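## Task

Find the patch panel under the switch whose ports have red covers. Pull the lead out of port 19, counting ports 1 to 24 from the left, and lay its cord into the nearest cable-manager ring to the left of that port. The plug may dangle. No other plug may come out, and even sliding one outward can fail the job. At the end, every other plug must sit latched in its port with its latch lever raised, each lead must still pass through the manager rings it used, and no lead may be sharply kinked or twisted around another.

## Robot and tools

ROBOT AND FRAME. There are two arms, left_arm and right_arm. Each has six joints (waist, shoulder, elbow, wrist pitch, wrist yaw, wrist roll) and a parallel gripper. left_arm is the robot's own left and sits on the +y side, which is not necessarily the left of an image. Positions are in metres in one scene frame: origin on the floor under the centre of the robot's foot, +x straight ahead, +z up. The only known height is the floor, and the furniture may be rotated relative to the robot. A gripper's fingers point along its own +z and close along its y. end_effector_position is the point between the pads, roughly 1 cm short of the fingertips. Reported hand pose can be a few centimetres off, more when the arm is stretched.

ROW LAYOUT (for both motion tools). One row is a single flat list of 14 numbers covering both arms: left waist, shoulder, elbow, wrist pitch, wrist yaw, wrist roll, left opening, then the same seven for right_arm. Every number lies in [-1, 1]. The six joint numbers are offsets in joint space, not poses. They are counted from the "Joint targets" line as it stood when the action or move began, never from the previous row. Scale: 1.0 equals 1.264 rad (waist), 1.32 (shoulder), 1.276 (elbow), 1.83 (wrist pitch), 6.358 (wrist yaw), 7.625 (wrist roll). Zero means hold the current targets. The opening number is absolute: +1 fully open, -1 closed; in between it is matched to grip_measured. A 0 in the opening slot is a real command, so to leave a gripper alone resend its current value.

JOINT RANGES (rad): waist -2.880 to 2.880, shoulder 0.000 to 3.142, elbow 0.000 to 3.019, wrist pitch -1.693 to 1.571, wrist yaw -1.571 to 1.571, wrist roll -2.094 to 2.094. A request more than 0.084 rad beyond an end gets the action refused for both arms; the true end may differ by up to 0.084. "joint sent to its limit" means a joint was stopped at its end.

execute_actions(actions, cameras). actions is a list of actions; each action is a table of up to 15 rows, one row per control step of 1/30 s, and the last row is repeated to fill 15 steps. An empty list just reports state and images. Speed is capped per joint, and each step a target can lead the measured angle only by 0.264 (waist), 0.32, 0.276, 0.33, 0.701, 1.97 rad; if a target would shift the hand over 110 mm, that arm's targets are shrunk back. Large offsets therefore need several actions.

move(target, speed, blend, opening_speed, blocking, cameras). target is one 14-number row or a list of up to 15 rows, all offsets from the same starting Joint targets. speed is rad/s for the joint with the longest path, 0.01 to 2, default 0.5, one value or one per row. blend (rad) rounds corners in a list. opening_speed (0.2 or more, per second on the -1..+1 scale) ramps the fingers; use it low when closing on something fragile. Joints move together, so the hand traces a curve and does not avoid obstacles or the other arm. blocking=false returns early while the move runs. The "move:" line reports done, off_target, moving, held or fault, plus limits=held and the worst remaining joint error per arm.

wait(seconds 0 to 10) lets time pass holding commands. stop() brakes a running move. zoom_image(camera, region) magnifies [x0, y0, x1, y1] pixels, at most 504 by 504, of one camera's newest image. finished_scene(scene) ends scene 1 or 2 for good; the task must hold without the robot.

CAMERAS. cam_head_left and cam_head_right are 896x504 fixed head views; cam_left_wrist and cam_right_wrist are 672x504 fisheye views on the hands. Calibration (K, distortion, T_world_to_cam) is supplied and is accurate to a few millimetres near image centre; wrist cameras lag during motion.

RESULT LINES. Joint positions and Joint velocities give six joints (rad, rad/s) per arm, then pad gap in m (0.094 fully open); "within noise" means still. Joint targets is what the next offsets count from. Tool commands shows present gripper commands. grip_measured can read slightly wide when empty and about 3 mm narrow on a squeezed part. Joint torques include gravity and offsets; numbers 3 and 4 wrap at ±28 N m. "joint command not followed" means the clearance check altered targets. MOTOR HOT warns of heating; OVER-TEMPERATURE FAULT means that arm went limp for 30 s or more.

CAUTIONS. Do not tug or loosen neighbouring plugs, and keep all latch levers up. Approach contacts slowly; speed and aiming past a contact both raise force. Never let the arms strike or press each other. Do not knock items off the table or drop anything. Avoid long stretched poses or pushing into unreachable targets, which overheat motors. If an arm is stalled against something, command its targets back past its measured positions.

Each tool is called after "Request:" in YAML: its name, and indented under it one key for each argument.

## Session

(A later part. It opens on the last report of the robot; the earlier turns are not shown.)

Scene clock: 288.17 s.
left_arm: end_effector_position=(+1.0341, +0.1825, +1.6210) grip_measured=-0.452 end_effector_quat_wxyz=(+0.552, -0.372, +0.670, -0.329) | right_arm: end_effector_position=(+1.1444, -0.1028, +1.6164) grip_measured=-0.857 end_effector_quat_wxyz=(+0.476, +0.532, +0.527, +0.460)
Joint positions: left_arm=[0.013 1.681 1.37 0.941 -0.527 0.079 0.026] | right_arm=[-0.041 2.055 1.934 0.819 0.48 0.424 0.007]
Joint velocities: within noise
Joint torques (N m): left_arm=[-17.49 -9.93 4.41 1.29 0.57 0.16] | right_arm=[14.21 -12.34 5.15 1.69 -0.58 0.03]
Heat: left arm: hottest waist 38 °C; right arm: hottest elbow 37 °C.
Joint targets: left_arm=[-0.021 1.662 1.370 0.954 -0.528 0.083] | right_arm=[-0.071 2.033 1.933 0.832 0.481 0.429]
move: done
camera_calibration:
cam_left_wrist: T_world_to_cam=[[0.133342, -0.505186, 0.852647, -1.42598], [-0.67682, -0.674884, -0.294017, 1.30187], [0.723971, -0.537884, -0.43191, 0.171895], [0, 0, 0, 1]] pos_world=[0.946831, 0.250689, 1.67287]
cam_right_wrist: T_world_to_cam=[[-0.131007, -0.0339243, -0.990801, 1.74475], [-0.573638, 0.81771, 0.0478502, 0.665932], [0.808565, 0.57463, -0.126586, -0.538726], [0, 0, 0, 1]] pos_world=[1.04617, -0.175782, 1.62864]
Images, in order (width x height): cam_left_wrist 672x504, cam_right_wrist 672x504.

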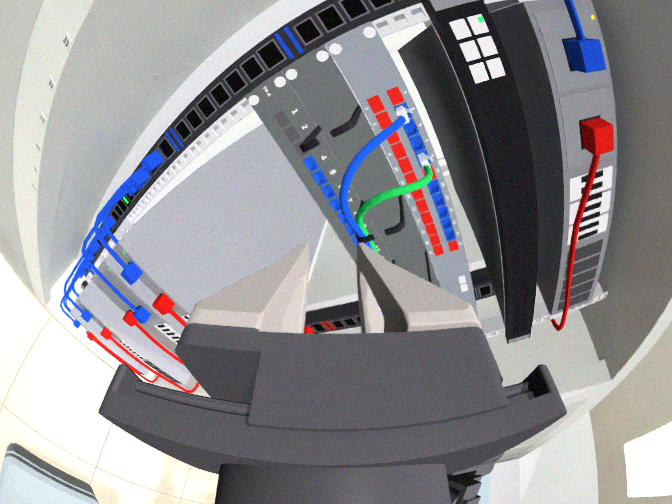

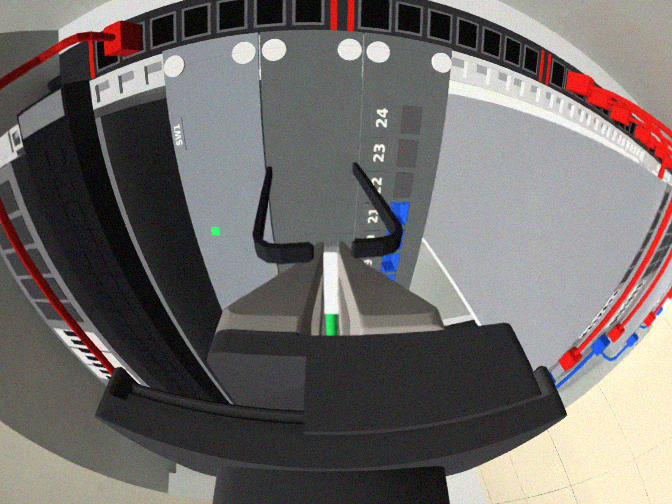

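Request:
move:
  target: [0, 0, 0, 0, 0, 0, -0.45, -0.0055, 0, 0, 0, 0, 0, -0.9]
  speed: 0.12
  cameras: []

Request:
move:
  target: [0, 0, 0, 0, 0, 0, -0.45, 0, 0, 0, 0, 0, 0, -0.55]
  opening_speed: 0.25
  cameras: ["cam_right_wrist"]

Request:
zoom_image:
  camera: "cam_right_wrist"
  region: [240, 150, 420, 330]

Scene clock: 289.23 s.
left_arm: end_effector_position=(+1.0341, +0.1825, +1.6210) grip_measured=-0.452 end_effector_quat_wxyz=(+0.552, -0.372, +0.670, -0.329) | right_arm: end_effector_position=(+1.1460, -0.1054, +1.6117) grip_measured=-0.857 end_effector_quat_wxyz=(+0.477, +0.533, +0.528, +0.457)
Joint positions: left_arm=[0.013 1.681 1.37 0.941 -0.527 0.079 0.026] | right_arm=[-0.047 2.055 1.934 0.82 0.48 0.424 0.007]
Joint velocities: within noise
Joint torques (N m): left_arm=[-17.55 -9.88 4.4 1.29 0.57 0.16] | right_arm=[14.1 -13.22 5.16 1.84 -0.57 0.03]
Heat: left arm: hottest waist 38 °C; right arm: hottest elbow 37 °C.
Joint targets: left_arm=[-0.021 1.662 1.370 0.954 -0.528 0.083] | right_arm=[-0.077 2.033 1.933 0.832 0.481 0.429]
move: done
No camera images: "cameras" was empty.

Scene clock: 290.83 s.
left_arm: end_effector_position=(+1.0341, +0.1825, +1.6210) grip_measured=-0.452 end_effector_quat_wxyz=(+0.552, -0.372, +0.670, -0.329) | right_arm: end_effector_position=(+1.1460, -0.1055, +1.6117) grip_measured=-0.552 end_effector_quat_wxyz=(+0.478, +0.533, +0.528, +0.457)
Joint positions: left_arm=[0.013 1.681 1.37 0.941 -0.527 0.079 0.026] | right_arm=[-0.047 2.055 1.934 0.82 0.48 0.424 0.021]
Joint velocities: within noise
Joint torques (N m): left_arm=[-17.49 -9.93 4.41 1.28 0.57 0.16] | right_arm=[14.39 -12.98 5.16 1.72 -0.59 0.03]
Heat: left arm: hottest waist 38 °C; right arm: hottest elbow 37 °C.
Joint targets: left_arm=[-0.021 1.662 1.370 0.954 -0.528 0.083] | right_arm=[-0.077 2.033 1.933 0.832 0.481 0.429]
move: done
camera_calibration:
cam_right_wrist: T_world_to_cam=[[-0.134825, -0.0373562, -0.990165, 1.74324], [-0.570011, 0.820311, 0.0466671, 0.667284], [0.8105, 0.570696, -0.131892, -0.533118], [0, 0, 0, 1]] pos_world=[1.04748, -0.178011, 1.62464]
Images, in order (width x height): cam_right_wrist 672x504.

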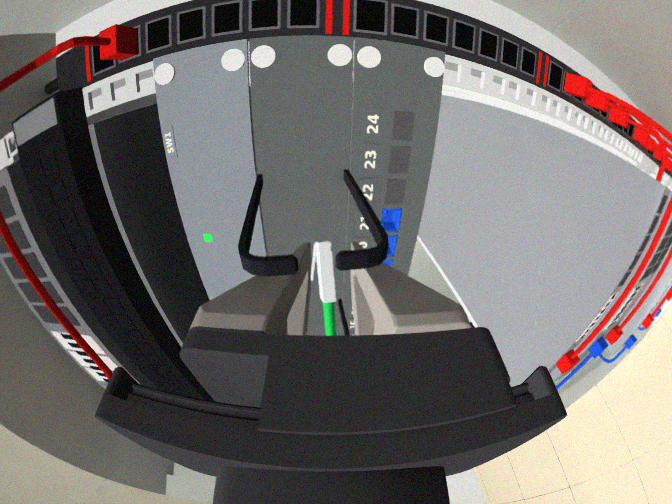

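Scaled by 2.800 from the camera's 672x504 image, which has a finer 960x720 frame.

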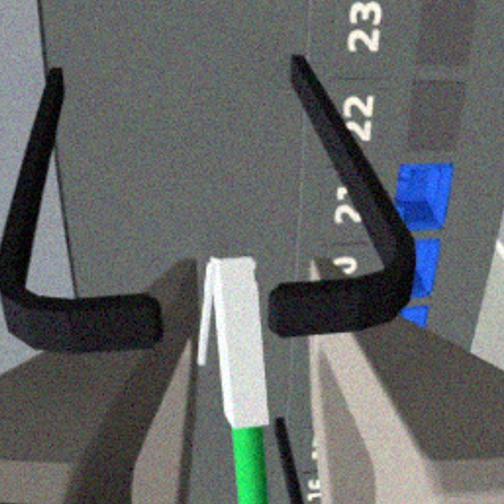

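Request:
move:
  target:
    - [0, 0, 0, 0, 0, 0, -0.45, 0.0419, 0, 0, 0, 0, 0, -0.5]
    - [0, 0, 0, 0, 0, 0, -0.45, 0.0791, -0.0776, -0.2253, 0.1097, 0.0054, 0, -0.5]
  speed: [0.1, 0.25]
  cameras: ["cam_right_wrist", "cam_head_left"]

Request:
zoom_image:
  camera: "cam_right_wrist"
  region: [240, 100, 420, 300]

Request:
zoom_image:
  camera: "cam_head_left"
  region: [290, 55, 490, 145]

Scene clock: 294.37 s.
left_arm: end_effector_position=(+1.0341, +0.1825, +1.6210) grip_measured=-0.452 end_effector_quat_wxyz=(+0.552, -0.372, +0.670, -0.329) | right_arm: end_effector_position=(+1.0756, -0.1056, +1.6090) grip_measured=-0.502 end_effector_quat_wxyz=(+0.471, +0.543, +0.520, +0.461)
Joint positions: left_arm=[0.013 1.681 1.37 0.941 -0.527 0.079 0.026] | right_arm=[-0.012 1.952 1.646 1.021 0.513 0.424 0.023]
Joint velocities: within noise
Joint torques (N m): left_arm=[-17.49 -9.88 4.4 1.28 0.57 0.16] | right_arm=[17.96 -11.05 4.94 1.65 -0.53 0.07]
Heat: left arm: hottest waist 38 °C; right arm: hottest elbow 37 °C.
Joint targets: left_arm=[-0.021 1.662 1.370 0.954 -0.528 0.083] | right_arm=[0.023 1.930 1.646 1.033 0.515 0.429]
move: done
camera_calibration:
cam_right_wrist: T_world_to_cam=[[-0.138366, -0.00949698, -0.990336, 1.73802], [-0.56288, 0.823505, 0.0707463, 0.581309], [0.814875, 0.567229, -0.119291, -0.50176], [0, 0, 0, 1]] pos_world=[0.976561, -0.177593, 1.62024]
Images, in order (width x height): cam_head_left 896x504, cam_right_wrist 672x504.

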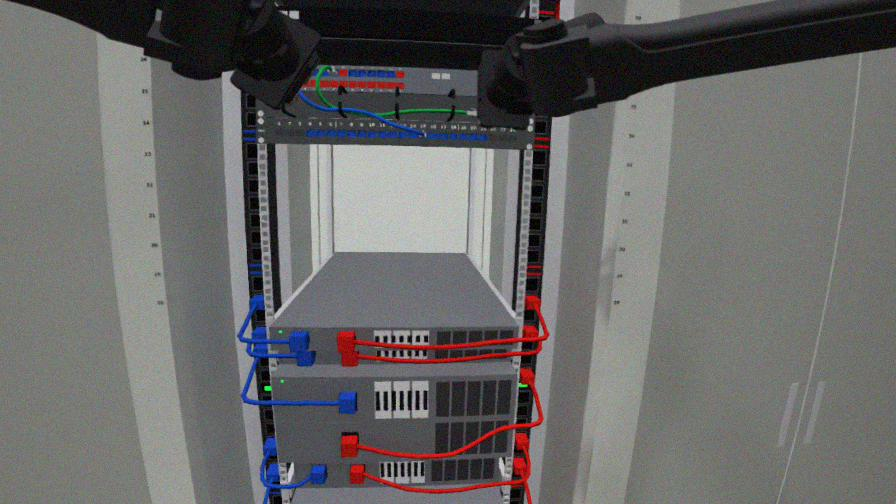

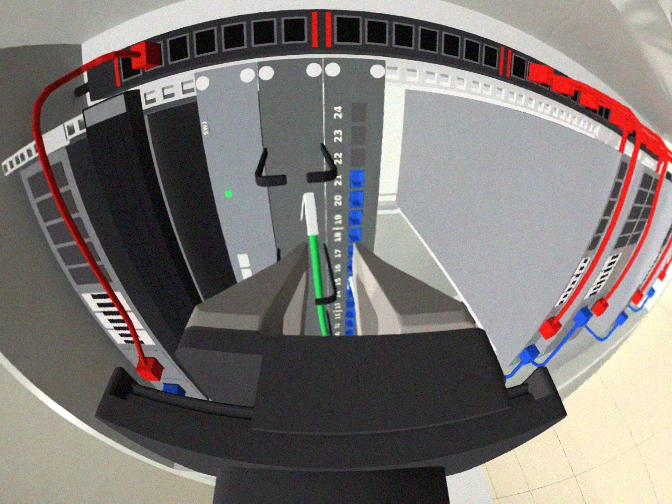

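Scaled by 2.520 from the camera's 672x504 image, which has a finer 960x720 frame.

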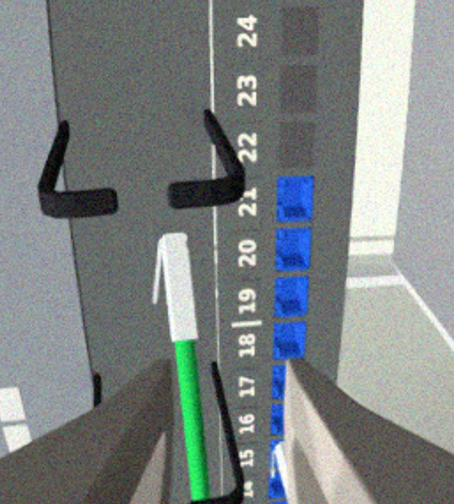

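Scaled by 2.520 from the camera's 896x504 image, which has a finer 1280x720 frame.

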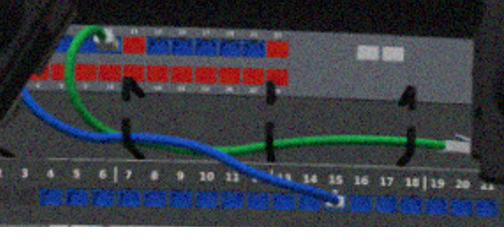

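Request:
move:
  target:
    - [0, 0, 0, 0, 0, 0, -0.45, 0, -0.05, -0.12, 0.02, 0, 0, -0.5]
    - [0, 0, 0, 0, 0, 0, -0.45, -0.1218, -0.2553, -0.3276, -0.0656, -0.0486, -0.1966, -0.9]
  speed: [0.4, 0.8]
  cameras: ["cam_right_wrist", "cam_head_left"]

Request:
zoom_image:
  camera: "cam_right_wrist"
  region: [80, 95, 330, 215]

Request:
zoom_image:
  camera: "cam_right_wrist"
  region: [190, 120, 290, 190]

Request:
zoom_image:
  camera: "cam_head_left"
  region: [290, 55, 520, 145]

Scene clock: 298.53 s.
left_arm: end_effector_position=(+1.0341, +0.1825, +1.6210) grip_measured=-0.452 end_effector_quat_wxyz=(+0.552, -0.372, +0.670, -0.329) | right_arm: end_effector_position=(+1.0139, -0.1832, +1.5972) grip_measured=-0.898 end_effector_quat_wxyz=(+0.706, -0.070, +0.701, +0.070)
Joint positions: left_arm=[0.013 1.681 1.37 0.941 -0.527 0.079 0.026] | right_arm=[-0.108 1.61 1.229 0.919 0.208 -1.056 0.005]
Joint velocities: within noise
Joint torques (N m): left_arm=[-17.49 -9.88 4.4 1.28 0.57 0.16] | right_arm=[9.17 -9.7 4.63 1.28 -0.65 -0.06]
Heat: left arm: hottest waist 38 °C; right arm: hottest elbow 37 °C.
Joint targets: left_arm=[-0.021 1.662 1.370 0.954 -0.528 0.083] | right_arm=[-0.131 1.593 1.228 0.913 0.206 -1.070]
move: done
camera_calibration:
cam_right_wrist: T_world_to_cam=[[0.189367, -0.981591, 0.0248775, -0.41482], [-0.572247, -0.130914, -0.809565, 1.85196], [0.797918, 0.139068, -0.586503, 0.276126], [0, 0, 0, 1]] pos_world=[0.918008, -0.203136, 1.67155]
Images, in order (width x height): cam_head_left 896x504, cam_right_wrist 672x504.

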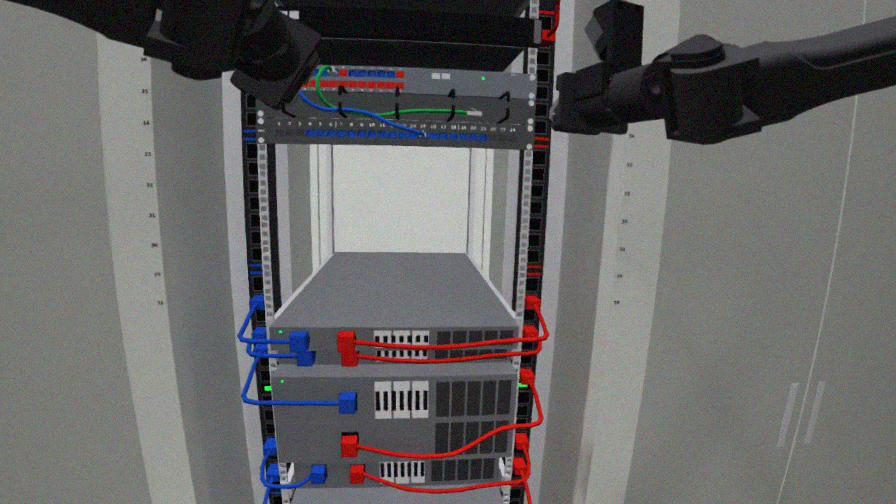

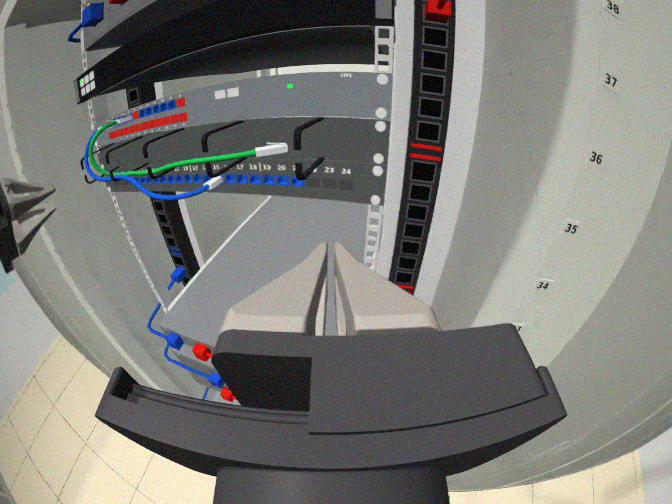

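Scaled by 2.016 from the camera's 672x504 image, which has a finer 960x720 frame.

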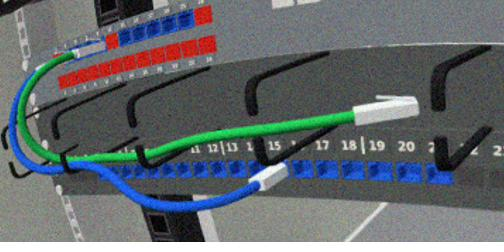

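Scaled by 5.040 from the camera's 672x504 image, which has a finer 960x720 frame.

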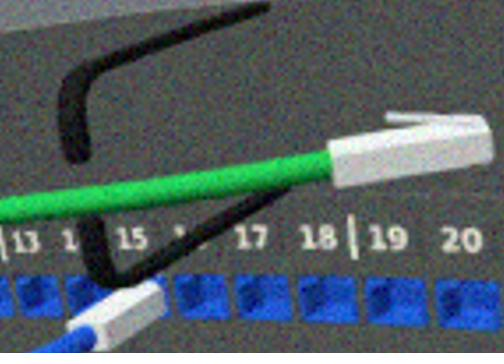

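Scaled by 2.191 from the camera's 896x504 image, which has a finer 1280x720 frame.

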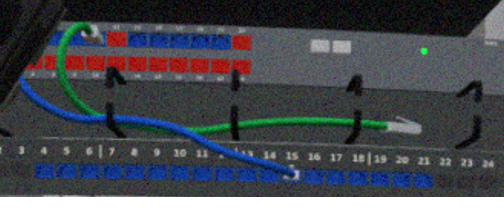

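Request:
zoom_image:
  camera: "cam_right_wrist"
  region: [80, 110, 180, 210]

Request:
zoom_image:
  camera: "cam_head_left"
  region: [290, 60, 470, 140]

Scaled by 5.040 from the camera's 672x504 image, which has a finer 960x720 frame.

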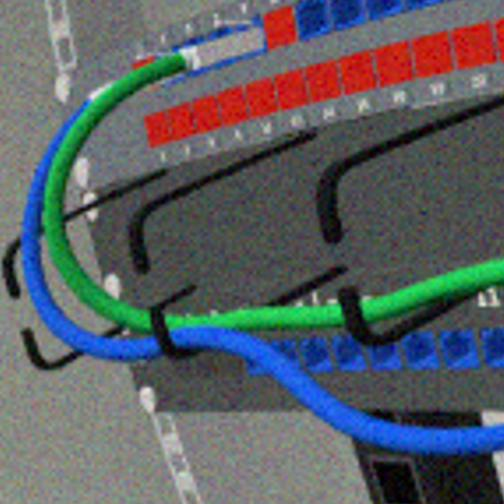

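Scaled by 2.800 from the camera's 896x504 image, which has a finer 1280x720 frame.

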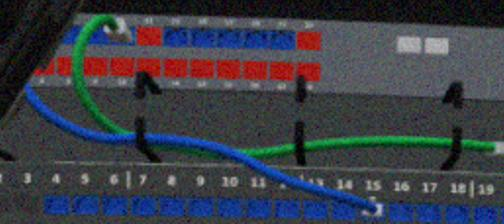

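Request:
finished_scene:
  scene: 2

The scene is finished: the task was done.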